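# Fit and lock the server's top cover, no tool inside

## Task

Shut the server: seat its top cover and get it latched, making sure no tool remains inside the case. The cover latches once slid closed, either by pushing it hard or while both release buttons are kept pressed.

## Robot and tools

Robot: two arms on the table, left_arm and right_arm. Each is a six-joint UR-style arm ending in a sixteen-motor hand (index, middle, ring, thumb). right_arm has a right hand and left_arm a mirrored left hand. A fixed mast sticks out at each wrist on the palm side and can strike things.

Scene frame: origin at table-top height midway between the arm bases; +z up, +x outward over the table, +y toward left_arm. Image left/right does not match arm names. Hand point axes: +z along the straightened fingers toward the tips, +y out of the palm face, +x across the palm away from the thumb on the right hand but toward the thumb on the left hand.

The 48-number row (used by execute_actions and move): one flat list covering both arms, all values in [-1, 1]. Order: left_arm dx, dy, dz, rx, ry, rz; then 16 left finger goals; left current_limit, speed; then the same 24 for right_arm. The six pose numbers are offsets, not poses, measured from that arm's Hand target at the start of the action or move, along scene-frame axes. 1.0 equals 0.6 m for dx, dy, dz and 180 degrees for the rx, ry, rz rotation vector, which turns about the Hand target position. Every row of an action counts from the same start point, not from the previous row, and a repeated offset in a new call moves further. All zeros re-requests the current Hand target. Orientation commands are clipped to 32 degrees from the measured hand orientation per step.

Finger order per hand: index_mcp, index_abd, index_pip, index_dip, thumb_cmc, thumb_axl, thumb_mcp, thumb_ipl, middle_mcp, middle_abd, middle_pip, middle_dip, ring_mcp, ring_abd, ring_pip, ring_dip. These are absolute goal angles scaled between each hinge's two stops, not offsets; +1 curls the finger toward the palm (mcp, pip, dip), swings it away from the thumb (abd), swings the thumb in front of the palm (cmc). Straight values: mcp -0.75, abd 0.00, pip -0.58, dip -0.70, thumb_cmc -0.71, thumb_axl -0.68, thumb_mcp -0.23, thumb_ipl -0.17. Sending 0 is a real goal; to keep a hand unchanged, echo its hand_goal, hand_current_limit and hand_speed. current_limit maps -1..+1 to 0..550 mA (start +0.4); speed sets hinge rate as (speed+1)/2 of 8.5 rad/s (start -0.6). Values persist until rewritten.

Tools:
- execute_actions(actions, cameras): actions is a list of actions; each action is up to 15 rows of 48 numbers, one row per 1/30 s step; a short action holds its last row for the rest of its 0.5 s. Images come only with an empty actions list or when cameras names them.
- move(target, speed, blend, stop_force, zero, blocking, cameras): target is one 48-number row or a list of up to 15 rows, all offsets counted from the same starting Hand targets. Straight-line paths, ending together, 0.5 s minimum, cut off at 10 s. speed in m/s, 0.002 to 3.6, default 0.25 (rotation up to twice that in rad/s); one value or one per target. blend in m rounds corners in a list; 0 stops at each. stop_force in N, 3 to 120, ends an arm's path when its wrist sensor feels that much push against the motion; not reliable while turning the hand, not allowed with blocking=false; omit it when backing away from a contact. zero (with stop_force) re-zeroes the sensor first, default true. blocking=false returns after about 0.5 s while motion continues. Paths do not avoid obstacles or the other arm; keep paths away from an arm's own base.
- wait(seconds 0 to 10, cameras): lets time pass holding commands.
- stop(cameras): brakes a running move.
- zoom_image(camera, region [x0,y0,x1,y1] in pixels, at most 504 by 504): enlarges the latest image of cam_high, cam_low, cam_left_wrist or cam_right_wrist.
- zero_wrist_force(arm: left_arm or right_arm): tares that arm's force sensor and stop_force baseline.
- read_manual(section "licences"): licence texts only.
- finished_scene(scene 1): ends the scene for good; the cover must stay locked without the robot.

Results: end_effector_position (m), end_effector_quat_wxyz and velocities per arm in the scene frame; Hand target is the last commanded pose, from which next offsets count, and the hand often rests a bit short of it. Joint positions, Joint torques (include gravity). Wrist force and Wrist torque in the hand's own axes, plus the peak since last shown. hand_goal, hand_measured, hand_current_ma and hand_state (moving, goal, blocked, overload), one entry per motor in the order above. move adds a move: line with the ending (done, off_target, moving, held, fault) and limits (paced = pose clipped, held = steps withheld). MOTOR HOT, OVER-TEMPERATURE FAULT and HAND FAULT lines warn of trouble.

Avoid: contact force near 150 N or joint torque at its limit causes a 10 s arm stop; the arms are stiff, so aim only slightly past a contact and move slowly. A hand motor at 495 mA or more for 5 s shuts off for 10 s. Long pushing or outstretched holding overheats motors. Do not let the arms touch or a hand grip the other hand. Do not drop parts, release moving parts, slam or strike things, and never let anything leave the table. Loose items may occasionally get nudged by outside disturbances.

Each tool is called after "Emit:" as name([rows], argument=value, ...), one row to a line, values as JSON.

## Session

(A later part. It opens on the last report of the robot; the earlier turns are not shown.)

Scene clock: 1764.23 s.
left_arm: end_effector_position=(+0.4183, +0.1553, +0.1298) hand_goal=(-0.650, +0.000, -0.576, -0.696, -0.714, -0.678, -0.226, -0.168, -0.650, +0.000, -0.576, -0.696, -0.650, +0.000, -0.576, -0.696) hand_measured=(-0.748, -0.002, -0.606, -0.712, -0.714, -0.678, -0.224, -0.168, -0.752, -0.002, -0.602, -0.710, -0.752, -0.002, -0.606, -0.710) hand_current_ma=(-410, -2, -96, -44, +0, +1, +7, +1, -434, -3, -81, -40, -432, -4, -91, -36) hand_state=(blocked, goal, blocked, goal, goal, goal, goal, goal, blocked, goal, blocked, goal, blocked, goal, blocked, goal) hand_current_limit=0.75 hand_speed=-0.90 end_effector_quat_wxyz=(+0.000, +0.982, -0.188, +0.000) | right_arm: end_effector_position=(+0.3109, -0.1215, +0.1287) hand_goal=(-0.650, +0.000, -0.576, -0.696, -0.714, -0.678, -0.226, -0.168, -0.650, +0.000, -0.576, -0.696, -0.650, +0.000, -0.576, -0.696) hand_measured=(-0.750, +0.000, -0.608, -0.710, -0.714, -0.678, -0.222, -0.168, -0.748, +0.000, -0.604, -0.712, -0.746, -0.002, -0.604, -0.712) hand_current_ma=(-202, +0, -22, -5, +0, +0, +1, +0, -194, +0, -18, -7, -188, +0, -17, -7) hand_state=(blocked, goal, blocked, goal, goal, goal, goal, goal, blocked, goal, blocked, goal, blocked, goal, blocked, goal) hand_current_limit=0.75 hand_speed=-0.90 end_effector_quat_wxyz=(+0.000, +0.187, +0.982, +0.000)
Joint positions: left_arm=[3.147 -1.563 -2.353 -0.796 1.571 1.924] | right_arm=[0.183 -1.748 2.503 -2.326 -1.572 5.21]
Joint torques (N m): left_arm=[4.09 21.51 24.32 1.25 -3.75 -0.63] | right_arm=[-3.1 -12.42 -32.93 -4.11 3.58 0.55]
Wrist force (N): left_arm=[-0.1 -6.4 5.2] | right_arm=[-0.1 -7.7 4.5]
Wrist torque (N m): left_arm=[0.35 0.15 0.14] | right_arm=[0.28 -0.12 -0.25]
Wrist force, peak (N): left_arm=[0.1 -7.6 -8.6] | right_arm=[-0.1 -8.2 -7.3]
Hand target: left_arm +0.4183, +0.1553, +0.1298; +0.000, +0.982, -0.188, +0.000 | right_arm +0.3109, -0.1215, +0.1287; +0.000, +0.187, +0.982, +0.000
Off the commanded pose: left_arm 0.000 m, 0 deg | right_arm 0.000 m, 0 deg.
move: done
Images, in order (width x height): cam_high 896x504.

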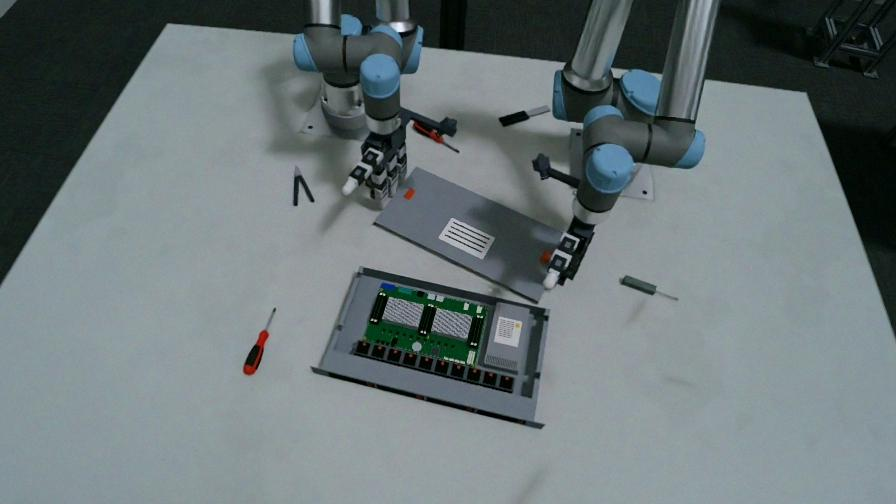

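Emit:
move([
  [0,0,0.007,0,0,0,-0.65,0,-0.576,-0.696,-0.714,-0.678,-0.226,-0.168,-0.65,0,-0.576,-0.696,-0.65,0,-0.576,-0.696,0.75,-0.9,0,0,0.007,0,0,0,-0.65,0,-0.576,-0.696,-0.714,-0.678,-0.226,-0.168,-0.65,0,-0.576,-0.696,-0.65,0,-0.576,-0.696,0.75,-0.9],
], speed=0.01, cameras=["cam_high", "cam_low"])

Emit:
zoom_image(camera="cam_high", region=[340, 140, 440, 230])

Scene clock: 1777.50 s.
left_arm: end_effector_position=(+0.4183, +0.1553, +0.1341) hand_goal=(-0.650, +0.000, -0.576, -0.696, -0.714, -0.678, -0.226, -0.168, -0.650, +0.000, -0.576, -0.696, -0.650, +0.000, -0.576, -0.696) hand_measured=(-0.746, -0.002, -0.608, -0.712, -0.714, -0.678, -0.224, -0.168, -0.752, -0.002, -0.604, -0.710, -0.752, -0.002, -0.606, -0.710) hand_current_ma=(-406, -2, -98, -45, +0, +1, +7, +1, -430, -3, -82, -41, -428, -4, -92, -36) hand_state=(blocked, goal, blocked, goal, goal, goal, goal, goal, blocked, goal, blocked, goal, blocked, goal, blocked, goal) hand_current_limit=0.75 hand_speed=-0.90 end_effector_quat_wxyz=(+0.000, +0.982, -0.188, +0.000) | right_arm: end_effector_position=(+0.3109, -0.1215, +0.1329) hand_goal=(-0.650, +0.000, -0.576, -0.696, -0.714, -0.678, -0.226, -0.168, -0.650, +0.000, -0.576, -0.696, -0.650, +0.000, -0.576, -0.696) hand_measured=(-0.750, +0.000, -0.608, -0.710, -0.714, -0.678, -0.222, -0.168, -0.748, +0.000, -0.604, -0.712, -0.746, -0.002, -0.604, -0.712) hand_current_ma=(-202, +0, -23, -5, +0, +0, +1, +0, -194, +0, -19, -7, -188, +0, -18, -7) hand_state=(blocked, goal, blocked, goal, goal, goal, goal, goal, blocked, goal, blocked, goal, blocked, goal, blocked, goal) hand_current_limit=0.75 hand_speed=-0.90 end_effector_quat_wxyz=(+0.000, +0.187, +0.982, +0.000)
Joint positions: left_arm=[3.147 -1.553 -2.348 -0.811 1.571 1.924] | right_arm=[0.183 -1.759 2.497 -2.309 -1.572 5.21]
Joint torques (N m): left_arm=[3.31 15.16 21.51 2.88 -0.59 -0.4] | right_arm=[-2.98 -5.81 -29.74 -5.73 2.78 0.71]
Wrist force (N): left_arm=[-0.3 -6.5 5.0] | right_arm=[-0.2 -7.5 4.2]
Wrist torque (N m): left_arm=[0.36 0.17 0.13] | right_arm=[0.34 -0.10 -0.24]
Wrist force, peak (N): left_arm=[0.1 -6.8 5.4] | right_arm=[-0.1 -7.7 5.1]
Hand target: left_arm +0.4183, +0.1553, +0.1340; +0.000, +0.982, -0.188, +0.000 | right_arm +0.3109, -0.1215, +0.1329; +0.000, +0.187, +0.982, +0.000
Off the commanded pose: left_arm 0.000 m, 0 deg | right_arm 0.000 m, 0 deg.
move: done
Images, in order (width x height): cam_high 896x504, cam_low 896x504.

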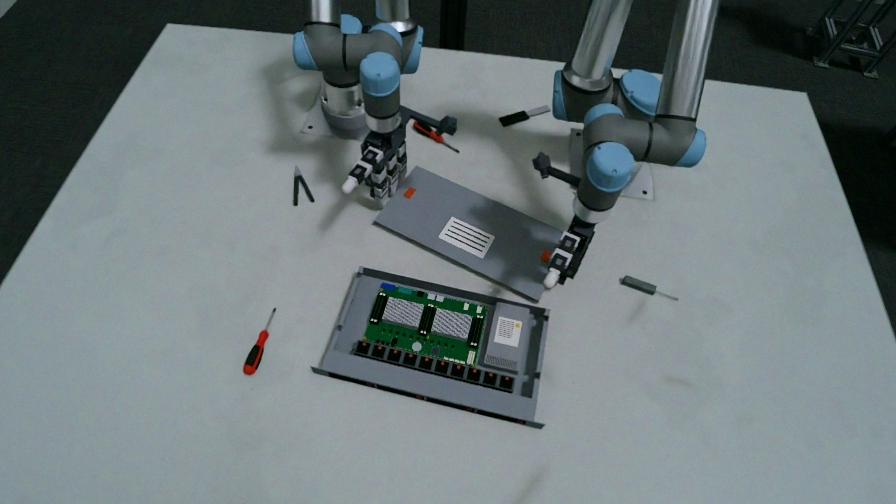

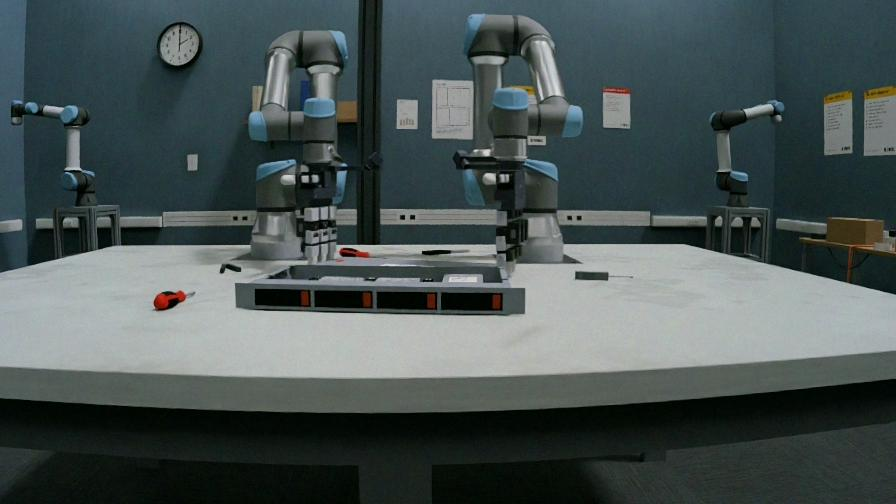

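Scaled by 5.040 from the camera's 896x504 image, which has a finer 1280x720 frame.

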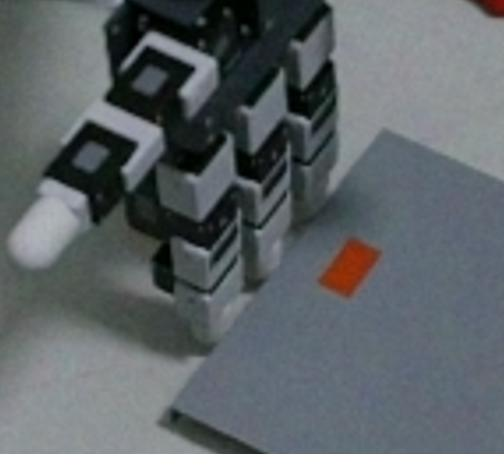

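Emit:
move([
  [-0.0006,-0.0016,0.0333,0,0,0,-0.645,0,-0.576,-0.696,-0.714,-0.678,-0.226,-0.168,-0.645,0,-0.576,-0.696,-0.645,0,-0.576,-0.696,0.75,-0.9,0.0006,0.0016,0.0333,0,0,0,-0.645,0,-0.576,-0.696,-0.714,-0.678,-0.226,-0.168,-0.645,0,-0.576,-0.696,-0.645,0,-0.576,-0.696,0.75,-0.9],
  [-0.0006,-0.0016,0.1,0,0,0,-0.645,0,-0.576,-0.696,-0.714,-0.678,-0.226,-0.168,-0.645,0,-0.576,-0.696,-0.645,0,-0.576,-0.696,0.75,-0.9,0.0006,0.0016,0.1,0,0,0,-0.645,0,-0.576,-0.696,-0.714,-0.678,-0.226,-0.168,-0.645,0,-0.576,-0.696,-0.645,0,-0.576,-0.696,0.75,-0.9],
], speed=0.04, cameras=["cam_high", "cam_low", "cam_right_wrist", "cam_left_wrist"])

Scene clock: 1798.03 s.
left_arm: end_effector_position=(+0.4180, +0.1543, +0.1942) hand_goal=(-0.646, +0.000, -0.576, -0.696, -0.714, -0.678, -0.226, -0.168, -0.646, +0.000, -0.576, -0.696, -0.646, +0.000, -0.576, -0.696) hand_measured=(-0.746, +0.000, -0.612, -0.716, -0.714, -0.678, -0.224, -0.168, -0.750, -0.002, -0.608, -0.714, -0.750, -0.002, -0.612, -0.712) hand_current_ma=(-418, -1, -119, -54, +0, +1, +7, +1, -442, -2, -103, -50, -440, -3, -113, -45) hand_state=(blocked, goal, blocked, goal, goal, goal, goal, goal, blocked, goal, blocked, goal, blocked, goal, blocked, goal) hand_current_limit=0.75 hand_speed=-0.90 end_effector_quat_wxyz=(+0.000, +0.982, -0.188, +0.000) | right_arm: end_effector_position=(+0.3114, -0.1205, +0.1931) hand_goal=(-0.646, +0.000, -0.576, -0.696, -0.714, -0.678, -0.226, -0.168, -0.646, +0.000, -0.576, -0.696, -0.646, +0.000, -0.576, -0.696) hand_measured=(-0.750, +0.000, -0.614, -0.712, -0.714, -0.678, -0.222, -0.168, -0.748, +0.000, -0.610, -0.716, -0.746, -0.002, -0.610, -0.716) hand_current_ma=(-217, +0, -31, -7, +0, +0, +1, +0, -209, +0, -26, -10, -203, +0, -25, -10) hand_state=(blocked, goal, blocked, goal, goal, goal, goal, goal, blocked, goal, blocked, goal, blocked, goal, blocked, goal) hand_current_limit=0.75 hand_speed=-0.90 end_effector_quat_wxyz=(+0.000, +0.187, +0.982, +0.000)
Joint positions: left_arm=[3.144 -1.437 -2.258 -1.017 1.571 1.921] | right_arm=[0.186 -1.885 2.392 -2.078 -1.572 5.213]
Joint torques (N m): left_arm=[-0.02 2.11 7.21 5.5 -3.67 1.06] | right_arm=[-1.23 1.02 -9.01 -6.84 3.58 -0.58]
Wrist force (N): left_arm=[-0.1 -7.7 5.6] | right_arm=[0.2 -8.9 4.7]
Wrist torque (N m): left_arm=[0.47 0.16 0.17] | right_arm=[0.43 -0.15 -0.26]
Wrist force, peak (N): left_arm=[-0.1 -7.6 6.1] | right_arm=[0.8 -9.1 5.6]
Hand target: left_arm +0.4180, +0.1543, +0.1940; +0.000, +0.982, -0.188, +0.000 | right_arm +0.3112, -0.1205, +0.1929; +0.000, +0.187, +0.982, +0.000
Off the commanded pose: left_arm 0.000 m, 0 deg | right_arm 0.000 m, 0 deg.
move: done
camera_calibration:
cam_left_wrist: T_world_to_cam=[[-0.525966, 0.850469, -0.00791644, 0.0524276], [0.571433, 0.360262, 0.737344, -0.489961], [0.62994, 0.383294, -0.675471, -0.0675798], [0, 0, 0, 1]] pos_world=[0.350126, 0.157829, 0.316037]
cam_right_wrist: T_world_to_cam=[[0.949496, 0.311843, -0.0348206, -0.215525], [0.240727, -0.652758, 0.718302, -0.329614], [0.201268, -0.690406, -0.69486, 0.118021], [0, 0, 0, 1]] pos_world=[0.260233, -0.0664656, 0.311266]

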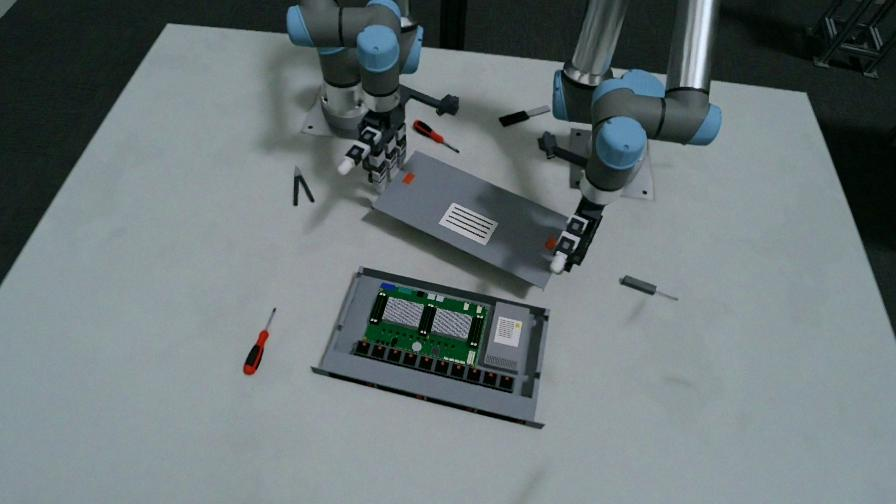

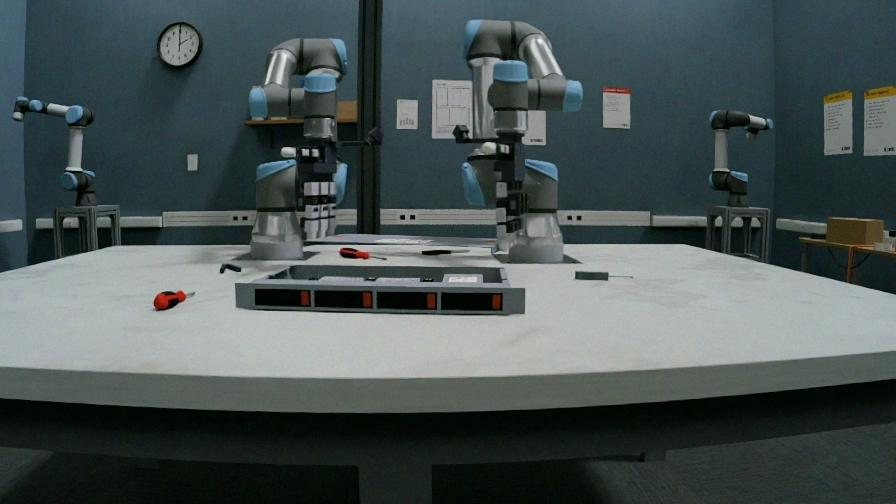

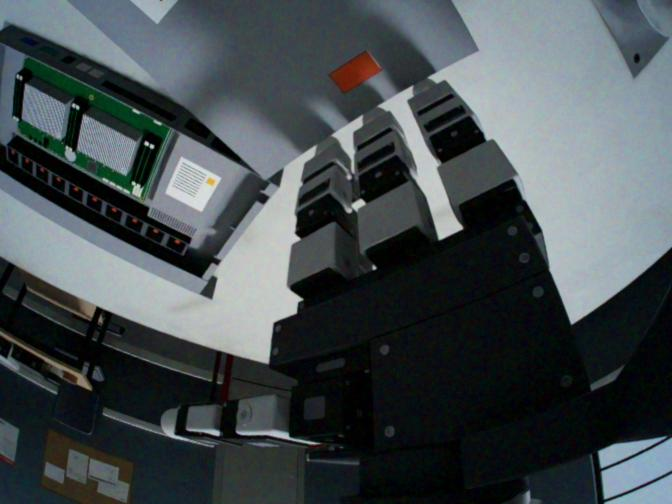

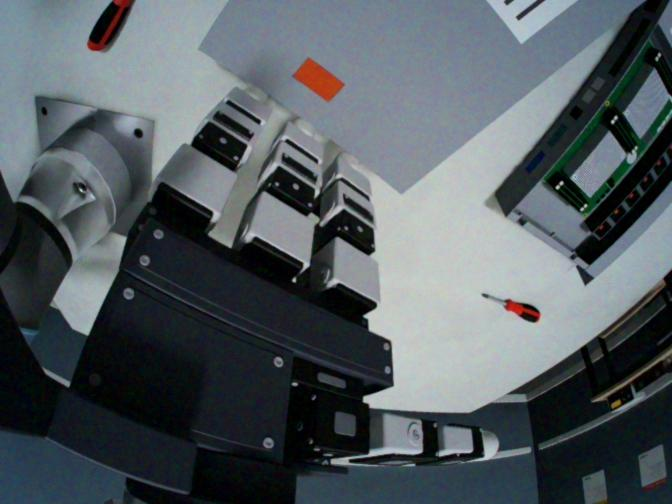

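Emit:
zoom_image(camera="cam_low", region=[270, 180, 560, 320])

Emit:
zoom_image(camera="cam_high", region=[340, 120, 620, 300])

Scaled by 1.738 from the camera's 896x504 image, which has a finer 1280x720 frame.

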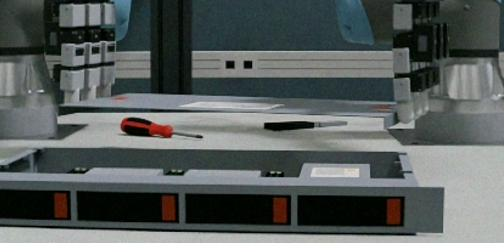

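Scaled by 1.800 from the camera's 896x504 image, which has a finer 1280x720 frame.

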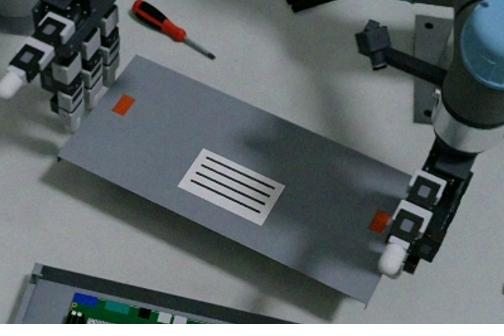

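Emit:
move([
  [0.07555,-0.00715,0,0,0,0.01589,-0.645,0,-0.576,-0.696,-0.714,-0.678,-0.226,-0.168,-0.645,0,-0.576,-0.696,-0.645,0,-0.576,-0.696,0.75,-0.9,0.09862,-0.01547,0,0,0,0.01589,-0.645,0,-0.576,-0.696,-0.714,-0.678,-0.226,-0.168,-0.645,0,-0.576,-0.696,-0.645,0,-0.576,-0.696,0.75,-0.9],
  [0.1508,-0.01485,0,0,0,0.03178,-0.645,0,-0.576,-0.696,-0.714,-0.678,-0.226,-0.168,-0.645,0,-0.576,-0.696,-0.645,0,-0.576,-0.696,0.75,-0.9,0.19733,-0.03032,0,0,0,0.03178,-0.645,0,-0.576,-0.696,-0.714,-0.678,-0.226,-0.168,-0.645,0,-0.576,-0.696,-0.645,0,-0.576,-0.696,0.75,-0.9],
  [0.22582,-0.02313,0,0,0,0.04767,-0.645,0,-0.576,-0.696,-0.714,-0.678,-0.226,-0.168,-0.645,0,-0.576,-0.696,-0.645,0,-0.576,-0.696,0.75,-0.9,0.29613,-0.04457,0,0,0,0.04767,-0.645,0,-0.576,-0.696,-0.714,-0.678,-0.226,-0.168,-0.645,0,-0.576,-0.696,-0.645,0,-0.576,-0.696,0.75,-0.9],
  [0.30058,-0.03198,0,0,0,0.06356,-0.645,0,-0.576,-0.696,-0.714,-0.678,-0.226,-0.168,-0.645,0,-0.576,-0.696,-0.645,0,-0.576,-0.696,0.75,-0.9,0.39498,-0.0582,0,0,0,0.06356,-0.645,0,-0.576,-0.696,-0.714,-0.678,-0.226,-0.168,-0.645,0,-0.576,-0.696,-0.645,0,-0.576,-0.696,0.75,-0.9],
  [0.37518,-0.04142,0,0,0,0.07944,-0.645,0,-0.576,-0.696,-0.714,-0.678,-0.226,-0.168,-0.645,0,-0.576,-0.696,-0.645,0,-0.576,-0.696,0.75,-0.9,0.49383,-0.0712,0,0,0,0.07944,-0.645,0,-0.576,-0.696,-0.714,-0.678,-0.226,-0.168,-0.645,0,-0.576,-0.696,-0.645,0,-0.576,-0.696,0.75,-0.9],
], speed=0.05, blend=0.015, cameras=["cam_high", "cam_low", "cam_right_wrist", "cam_left_wrist"])

Emit:
zoom_image(camera="cam_high", region=[300, 200, 440, 400])

Emit:
zoom_image(camera="cam_high", region=[440, 240, 580, 440])

Scene clock: 1855.53 s.
left_arm: end_effector_position=(+0.6431, +0.1295, +0.1939) hand_goal=(-0.646, +0.000, -0.576, -0.696, -0.714, -0.678, -0.226, -0.168, -0.646, +0.000, -0.576, -0.696, -0.646, +0.000, -0.576, -0.696) hand_measured=(-0.734, +0.000, -0.616, -0.716, -0.714, -0.678, -0.224, -0.168, -0.740, +0.000, -0.612, -0.716, -0.740, -0.002, -0.616, -0.714) hand_current_ma=(-363, +0, -129, -60, +0, +1, +7, +1, -389, -1, -117, -57, -390, -2, -133, -51) hand_state=(blocked, goal, blocked, blocked, goal, goal, goal, goal, blocked, goal, blocked, goal, blocked, goal, blocked, goal) hand_current_limit=0.75 hand_speed=-0.90 end_effector_quat_wxyz=(+0.000, +0.998, -0.064, +0.000) | right_arm: end_effector_position=(+0.6076, -0.1633, +0.1928) hand_goal=(-0.646, +0.000, -0.576, -0.696, -0.714, -0.678, -0.226, -0.168, -0.646, +0.000, -0.576, -0.696, -0.646, +0.000, -0.576, -0.696) hand_measured=(-0.744, +0.000, -0.618, -0.714, -0.714, -0.678, -0.222, -0.168, -0.744, +0.000, -0.614, -0.718, -0.744, -0.002, -0.612, -0.718) hand_current_ma=(-196, +0, -39, -8, +0, +0, +1, +0, -195, +0, -31, -12, -194, +0, -30, -12) hand_state=(blocked, goal, blocked, goal, goal, goal, goal, goal, blocked, goal, blocked, blocked, blocked, goal, blocked, blocked) hand_current_limit=0.75 hand_speed=-0.90 end_effector_quat_wxyz=(+0.000, +0.064, +0.998, +0.000)
Joint positions: left_arm=[3.11 -1.908 -1.729 -1.076 1.571 1.638] | right_arm=[0.036 -1.192 1.673 -2.051 -1.571 4.813]
Joint torques (N m): left_arm=[-5.99 51.9 9.53 4.31 -3.84 1.13] | right_arm=[6.24 -55.16 -8.38 -5.54 3.65 0.82]
Wrist force (N): left_arm=[-0.2 -5.4 4.9] | right_arm=[0.3 -6.3 4.1]
Wrist torque (N m): left_arm=[0.33 0.17 0.13] | right_arm=[0.29 -0.19 0.02]
Wrist force, peak (N): left_arm=[-0.2 -8.8 5.4] | right_arm=[-0.2 -10.5 4.6]
Hand target: left_arm +0.6431, +0.1295, +0.1940; +0.000, +0.998, -0.064, +0.000 | right_arm +0.6075, -0.1632, +0.1929; +0.000, +0.064, +0.998, +0.000
Off the commanded pose: left_arm 0.000 m, 0 deg | right_arm 0.000 m, 0 deg.
move: done
camera_calibration:
cam_left_wrist: T_world_to_cam=[[-0.719692, 0.694253, -0.00747635, 0.336696], [0.465299, 0.490285, 0.736965, -0.557926], [0.515306, 0.526909, -0.675889, -0.144778], [0, 0, 0, 1]] pos_world=[0.576525, 0.116074, 0.315836]
cam_right_wrist: T_world_to_cam=[[0.843095, 0.536588, -0.0355387, -0.381971], [0.394944, -0.572979, 0.718133, -0.509261], [0.364979, -0.619491, -0.694998, -0.0592476], [0, 0, 0, 1]] pos_world=[0.544792, -0.123538, 0.310966]

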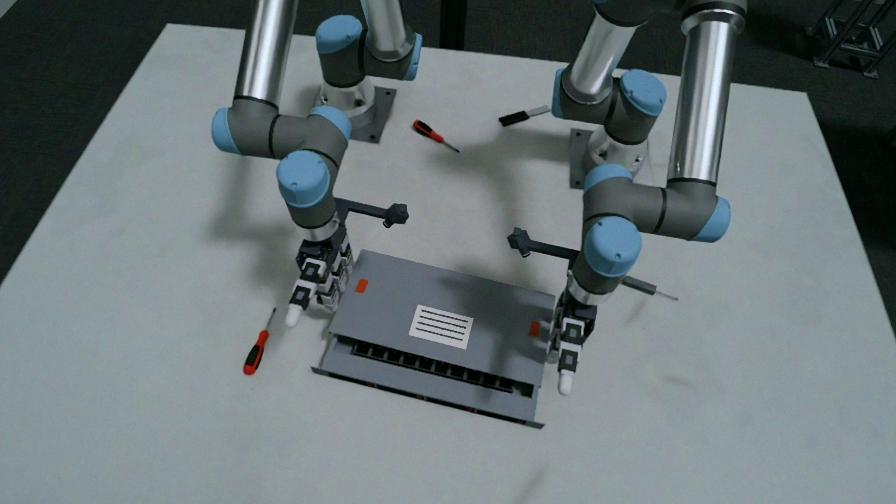

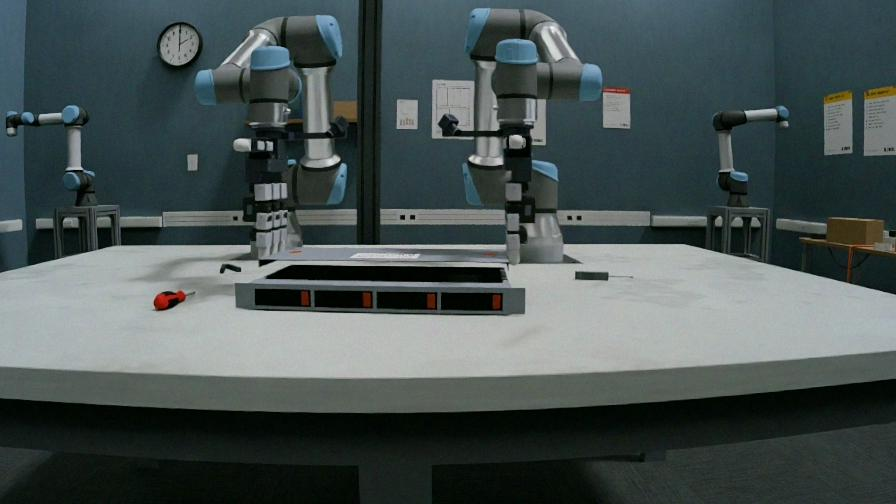

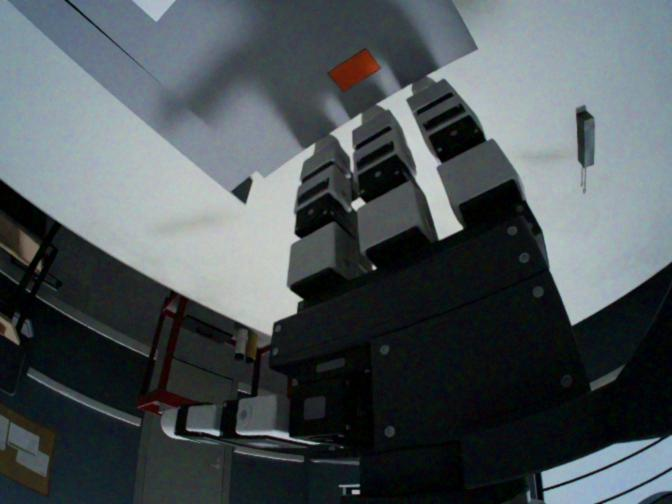

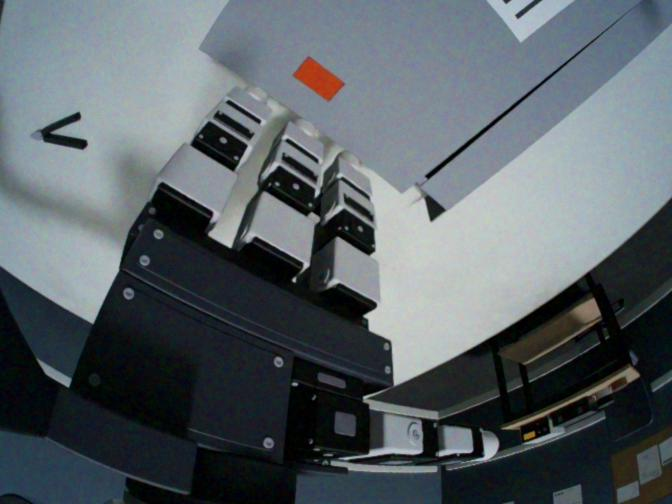

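Scaled by 2.520 from the camera's 896x504 image, which has a finer 1280x720 frame.

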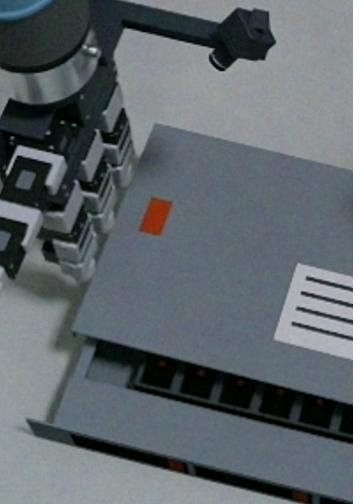

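Scaled by 2.520 from the camera's 896x504 image, which has a finer 1280x720 frame.

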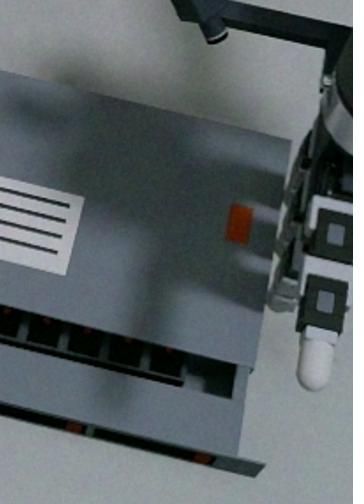

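Emit:
move([
  [-0.0003,-0.0025,0,0,0,0,-0.645,0,-0.576,-0.696,-0.714,-0.678,-0.226,-0.168,-0.645,0,-0.576,-0.696,-0.645,0,-0.576,-0.696,0.75,-0.9,0.0003,0.0025,0,0,0,0,-0.645,0,-0.576,-0.696,-0.714,-0.678,-0.226,-0.168,-0.645,0,-0.576,-0.696,-0.645,0,-0.576,-0.696,0.75,-0.9],
], speed=0.01, cameras=["cam_high", "cam_low", "cam_right_wrist", "cam_left_wrist"])

Emit:
zoom_image(camera="cam_high", region=[300, 310, 400, 400])

Emit:
zoom_image(camera="cam_high", region=[480, 350, 580, 440])

Emit:
zoom_image(camera="cam_high", region=[330, 230, 430, 320])

Emit:
zoom_image(camera="cam_high", region=[490, 270, 590, 360])

Emit:
zoom_image(camera="cam_low", region=[220, 220, 540, 330])

Scene clock: 1887.33 s.
left_arm: end_effector_position=(+0.6429, +0.1280, +0.1940) hand_goal=(-0.646, +0.000, -0.576, -0.696, -0.714, -0.678, -0.226, -0.168, -0.646, +0.000, -0.576, -0.696, -0.646, +0.000, -0.576, -0.696) hand_measured=(-0.734, +0.000, -0.622, -0.720, -0.714, -0.678, -0.224, -0.168, -0.740, +0.000, -0.618, -0.720, -0.740, -0.002, -0.622, -0.718) hand_current_ma=(-363, +0, -154, -73, +0, +1, +7, +1, -389, -1, -141, -70, -390, -2, -156, -62) hand_state=(blocked, goal, blocked, blocked, goal, goal, goal, goal, blocked, goal, blocked, blocked, blocked, goal, blocked, blocked) hand_current_limit=0.75 hand_speed=-0.90 end_effector_quat_wxyz=(+0.000, +0.998, -0.064, +0.000) | right_arm: end_effector_position=(+0.6077, -0.1617, +0.1929) hand_goal=(-0.646, +0.000, -0.576, -0.696, -0.714, -0.678, -0.226, -0.168, -0.646, +0.000, -0.576, -0.696, -0.646, +0.000, -0.576, -0.696) hand_measured=(-0.744, +0.000, -0.626, -0.718, -0.714, -0.678, -0.222, -0.168, -0.744, +0.000, -0.620, -0.722, -0.744, -0.002, -0.618, -0.722) hand_current_ma=(-195, +0, -51, -11, +0, +0, +1, +0, -195, +0, -41, -16, -194, +0, -39, -15) hand_state=(blocked, goal, blocked, blocked, goal, goal, goal, goal, blocked, goal, blocked, blocked, blocked, goal, blocked, blocked) hand_current_limit=0.75 hand_speed=-0.90 end_effector_quat_wxyz=(+0.000, +0.064, +0.998, +0.000)
Joint positions: left_arm=[3.108 -1.908 -1.728 -1.076 1.571 1.636] | right_arm=[0.039 -1.191 1.671 -2.051 -1.571 4.815]
Joint torques (N m): left_arm=[-9.12 20.22 34.26 -0.2 -2.48 -0.71] | right_arm=[10.05 -21.2 -39.55 -1.01 3.26 0.14]
Wrist force (N): left_arm=[0.0 -9.6 5.0] | right_arm=[0.0 -11.6 4.8]
Wrist torque (N m): left_arm=[0.75 0.14 0.24] | right_arm=[0.55 -0.17 -0.13]
Wrist force, peak (N): left_arm=[-0.2 -9.6 5.3] | right_arm=[0.1 -11.7 4.9]
Hand target: left_arm +0.6429, +0.1280, +0.1940; +0.000, +0.998, -0.064, +0.000 | right_arm +0.6077, -0.1617, +0.1929; +0.000, +0.064, +0.998, +0.000
Off the commanded pose: left_arm 0.000 m, 0 deg | right_arm 0.000 m, 0 deg.
move: done
camera_calibration:
cam_left_wrist: T_world_to_cam=[[-0.719745, 0.694195, -0.00778869, 0.337658], [0.464884, 0.490266, 0.737239, -0.55697], [0.515606, 0.527003, -0.675587, -0.144043], [0, 0, 0, 1]] pos_world=[0.576223, 0.114574, 0.315936]
cam_right_wrist: T_world_to_cam=[[0.843084, 0.53662, -0.0353358, -0.382909], [0.394785, -0.572951, 0.718243, -0.508457], [0.365178, -0.619489, -0.694895, -0.0584259], [0, 0, 0, 1]] pos_world=[0.544891, -0.122038, 0.311065]

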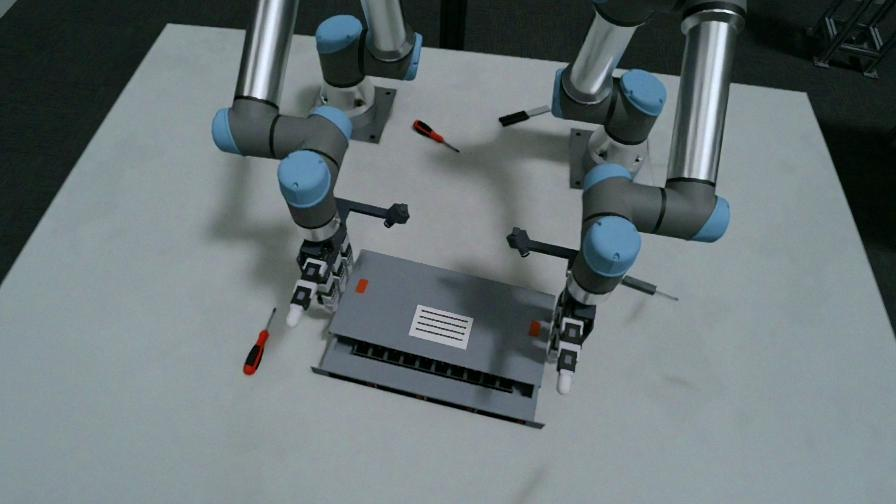

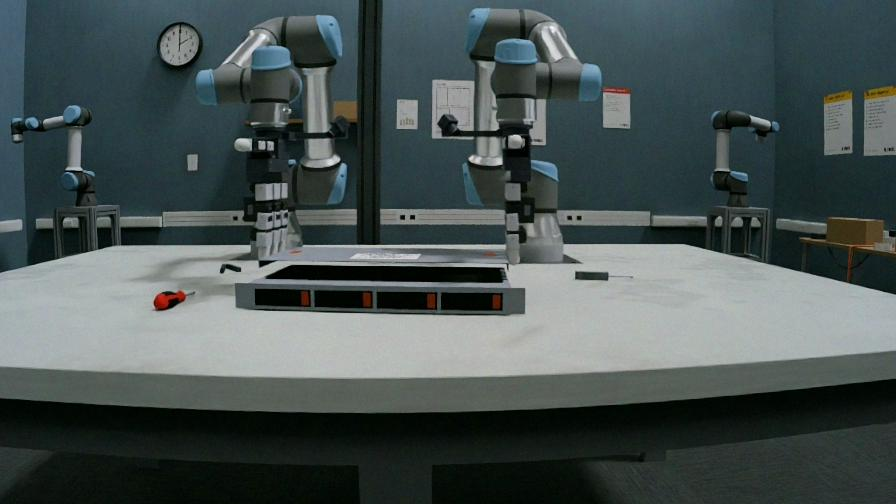

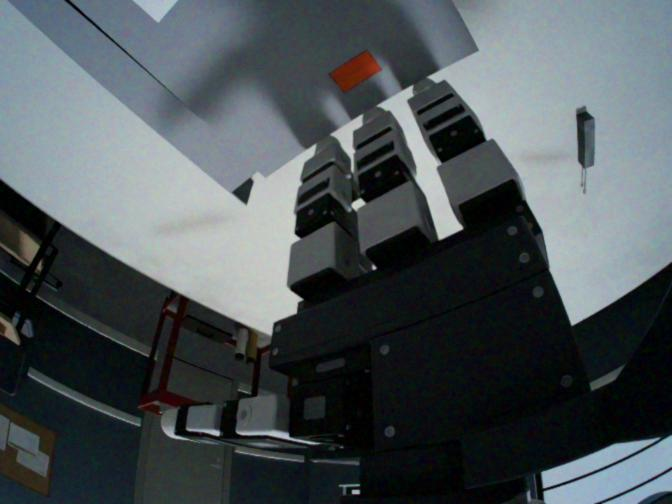

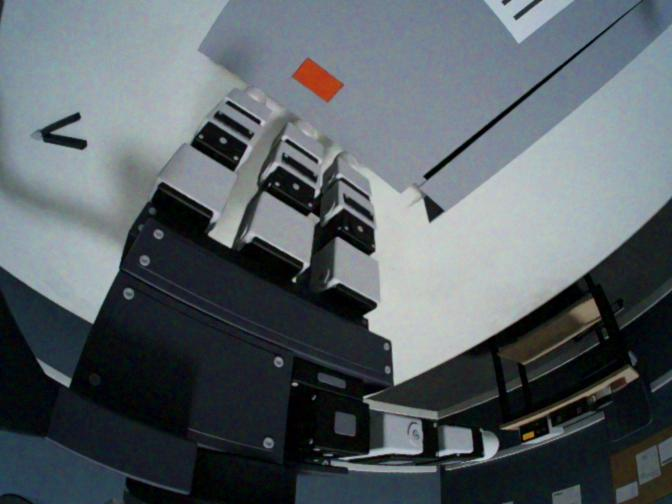

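Scaled by 5.040 from the camera's 896x504 image, which has a finer 1280x720 frame.

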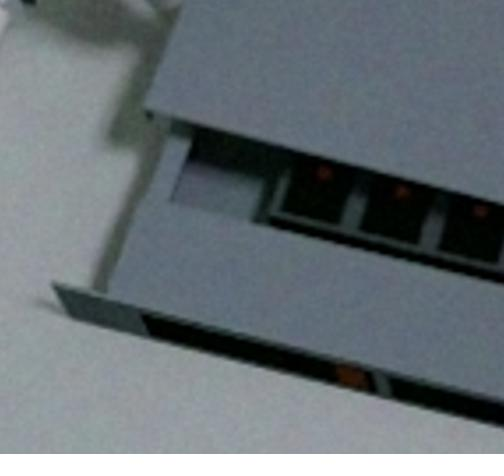

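Scaled by 5.040 from the camera's 896x504 image, which has a finer 1280x720 frame.

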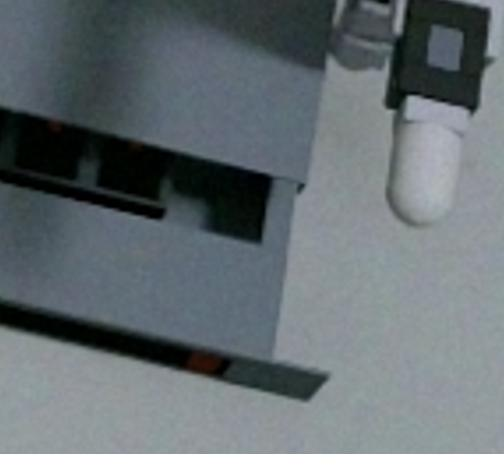

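Scaled by 5.040 from the camera's 896x504 image, which has a finer 1280x720 frame.

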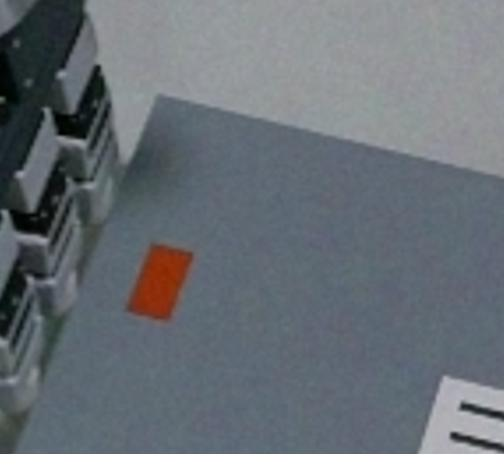

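Scaled by 5.040 from the camera's 896x504 image, which has a finer 1280x720 frame.

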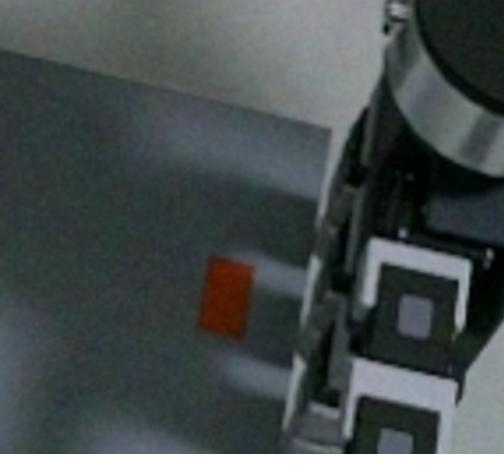

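Scaled by 1.575 from the camera's 896x504 image, which has a finer 1280x720 frame.

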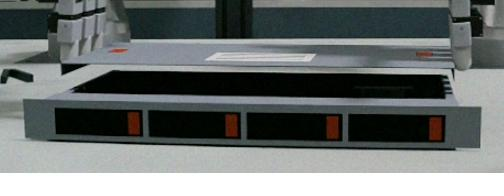

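Emit:
move([
  [-0.008,0.0041,0,0,0,0.00444,-0.645,0,-0.576,-0.696,-0.714,-0.678,-0.226,-0.168,-0.645,0,-0.576,-0.696,-0.645,0,-0.576,-0.696,0.75,-0.9,-0.0012,0.0034,0,0,0,0.00444,-0.645,0,-0.576,-0.696,-0.714,-0.678,-0.226,-0.168,-0.645,0,-0.576,-0.696,-0.645,0,-0.576,-0.696,0.75,-0.9],
], speed=0.02, cameras=["cam_high", "cam_low"])

Emit:
zoom_image(camera="cam_low", region=[225, 220, 385, 320])

Emit:
zoom_image(camera="cam_low", region=[385, 220, 545, 320])

Emit:
zoom_image(camera="cam_high", region=[300, 310, 400, 400])

Emit:
zoom_image(camera="cam_high", region=[480, 350, 580, 440])

Scene clock: 1944.63 s.
left_arm: end_effector_position=(+0.6380, +0.1305, +0.1940) hand_goal=(-0.646, +0.000, -0.576, -0.696, -0.714, -0.678, -0.226, -0.168, -0.646, +0.000, -0.576, -0.696, -0.646, +0.000, -0.576, -0.696) hand_measured=(-0.734, +0.000, -0.622, -0.720, -0.714, -0.678, -0.224, -0.168, -0.740, +0.000, -0.620, -0.720, -0.740, -0.002, -0.622, -0.718) hand_current_ma=(-363, +0, -156, -74, +0, +1, +7, +1, -389, -1, -143, -71, -390, -2, -158, -63) hand_state=(blocked, goal, blocked, blocked, goal, goal, goal, goal, blocked, goal, blocked, blocked, blocked, goal, blocked, blocked) hand_current_limit=0.75 hand_speed=-0.90 end_effector_quat_wxyz=(+0.000, +0.998, -0.057, +0.000) | right_arm: end_effector_position=(+0.6070, -0.1597, +0.1929) hand_goal=(-0.646, +0.000, -0.576, -0.696, -0.714, -0.678, -0.226, -0.168, -0.646, +0.000, -0.576, -0.696, -0.646, +0.000, -0.576, -0.696) hand_measured=(-0.744, +0.000, -0.626, -0.718, -0.714, -0.678, -0.222, -0.168, -0.744, +0.000, -0.620, -0.722, -0.744, -0.002, -0.620, -0.722) hand_current_ma=(-195, +0, -51, -11, +0, +0, +1, +0, -195, +0, -42, -16, -194, +0, -41, -16) hand_state=(blocked, goal, blocked, blocked, goal, goal, goal, goal, blocked, goal, blocked, blocked, blocked, goal, blocked, blocked) hand_current_limit=0.75 hand_speed=-0.90 end_effector_quat_wxyz=(+0.000, +0.057, +0.998, +0.000)
Joint positions: left_arm=[3.111 -1.894 -1.748 -1.07 1.571 1.625] | right_arm=[0.041 -1.19 1.669 -2.051 -1.571 4.804]
Joint torques (N m): left_arm=[-2.63 29.07 30.14 5.21 -5.75 1.06] | right_arm=[8.26 -23.56 -38.25 -1.16 5.45 0.61]
Wrist force (N): left_arm=[-0.1 -9.7 5.0] | right_arm=[-0.2 -11.6 4.4]
Wrist torque (N m): left_arm=[0.76 0.16 0.24] | right_arm=[0.58 -0.12 -0.16]
Wrist force, peak (N): left_arm=[-0.3 -9.7 5.7] | right_arm=[-0.4 -12.0 4.5]
Hand target: left_arm +0.6381, +0.1304, +0.1940; +0.000, +0.998, -0.057, +0.000 | right_arm +0.6070, -0.1597, +0.1929; +0.000, +0.057, +0.998, +0.000
Off the commanded pose: left_arm 0.000 m, 0 deg | right_arm 0.000 m, 0 deg.
move: done
Images, in order (width x height): cam_high 896x504, cam_low 896x504.

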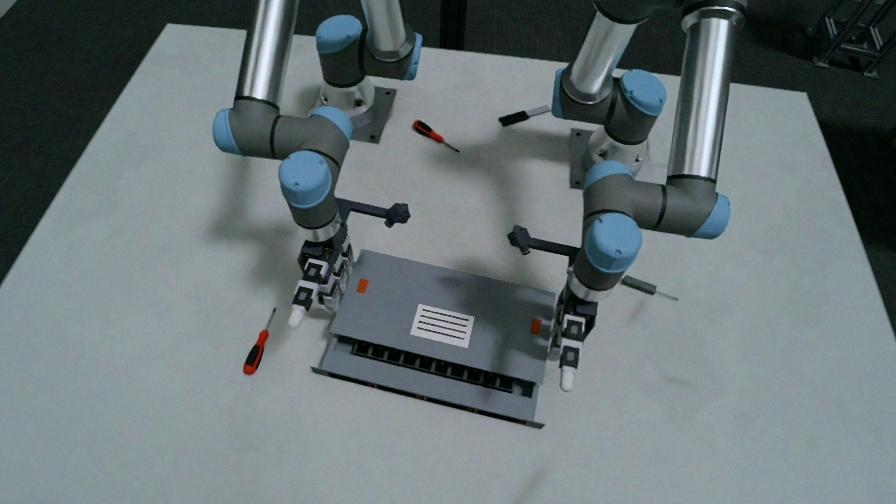

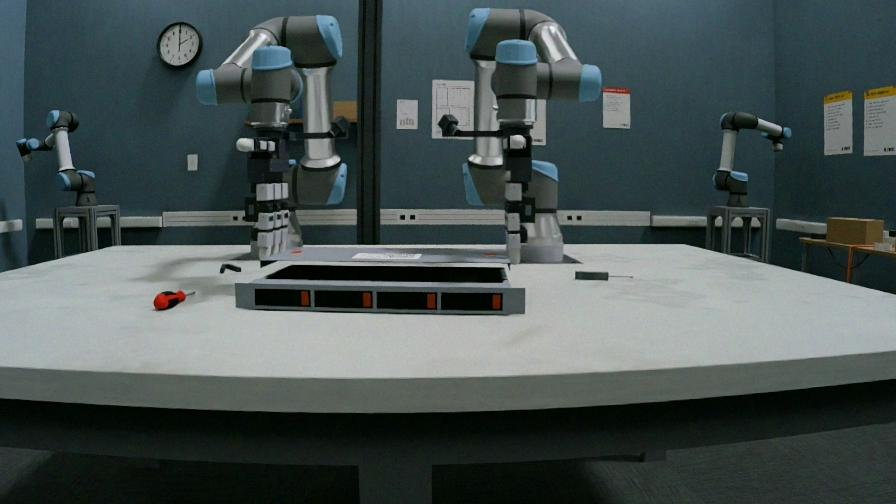

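Scaled by 3.150 from the camera's 896x504 image, which has a finer 1280x720 frame.

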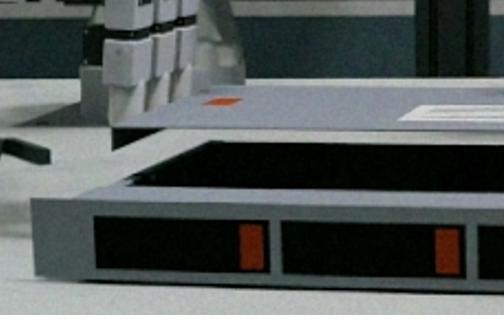

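Scaled by 3.150 from the camera's 896x504 image, which has a finer 1280x720 frame.

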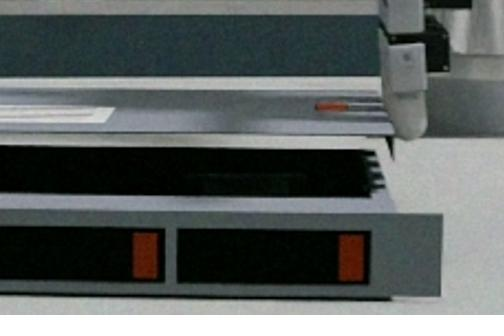

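Scaled by 5.040 from the camera's 896x504 image, which has a finer 1280x720 frame.

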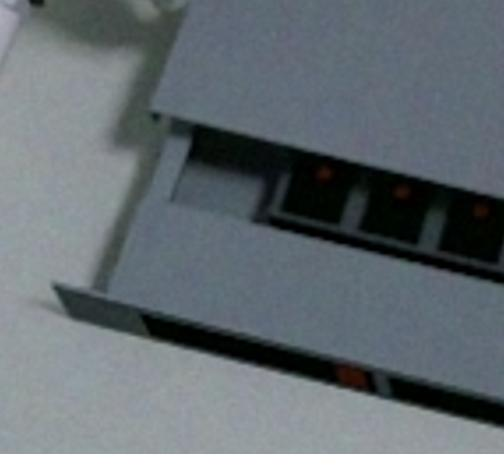

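Scaled by 5.040 from the camera's 896x504 image, which has a finer 1280x720 frame.

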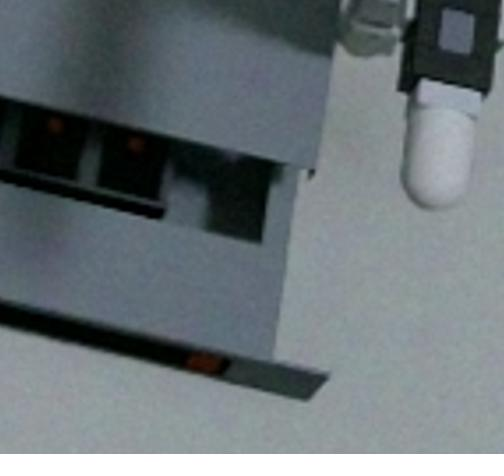

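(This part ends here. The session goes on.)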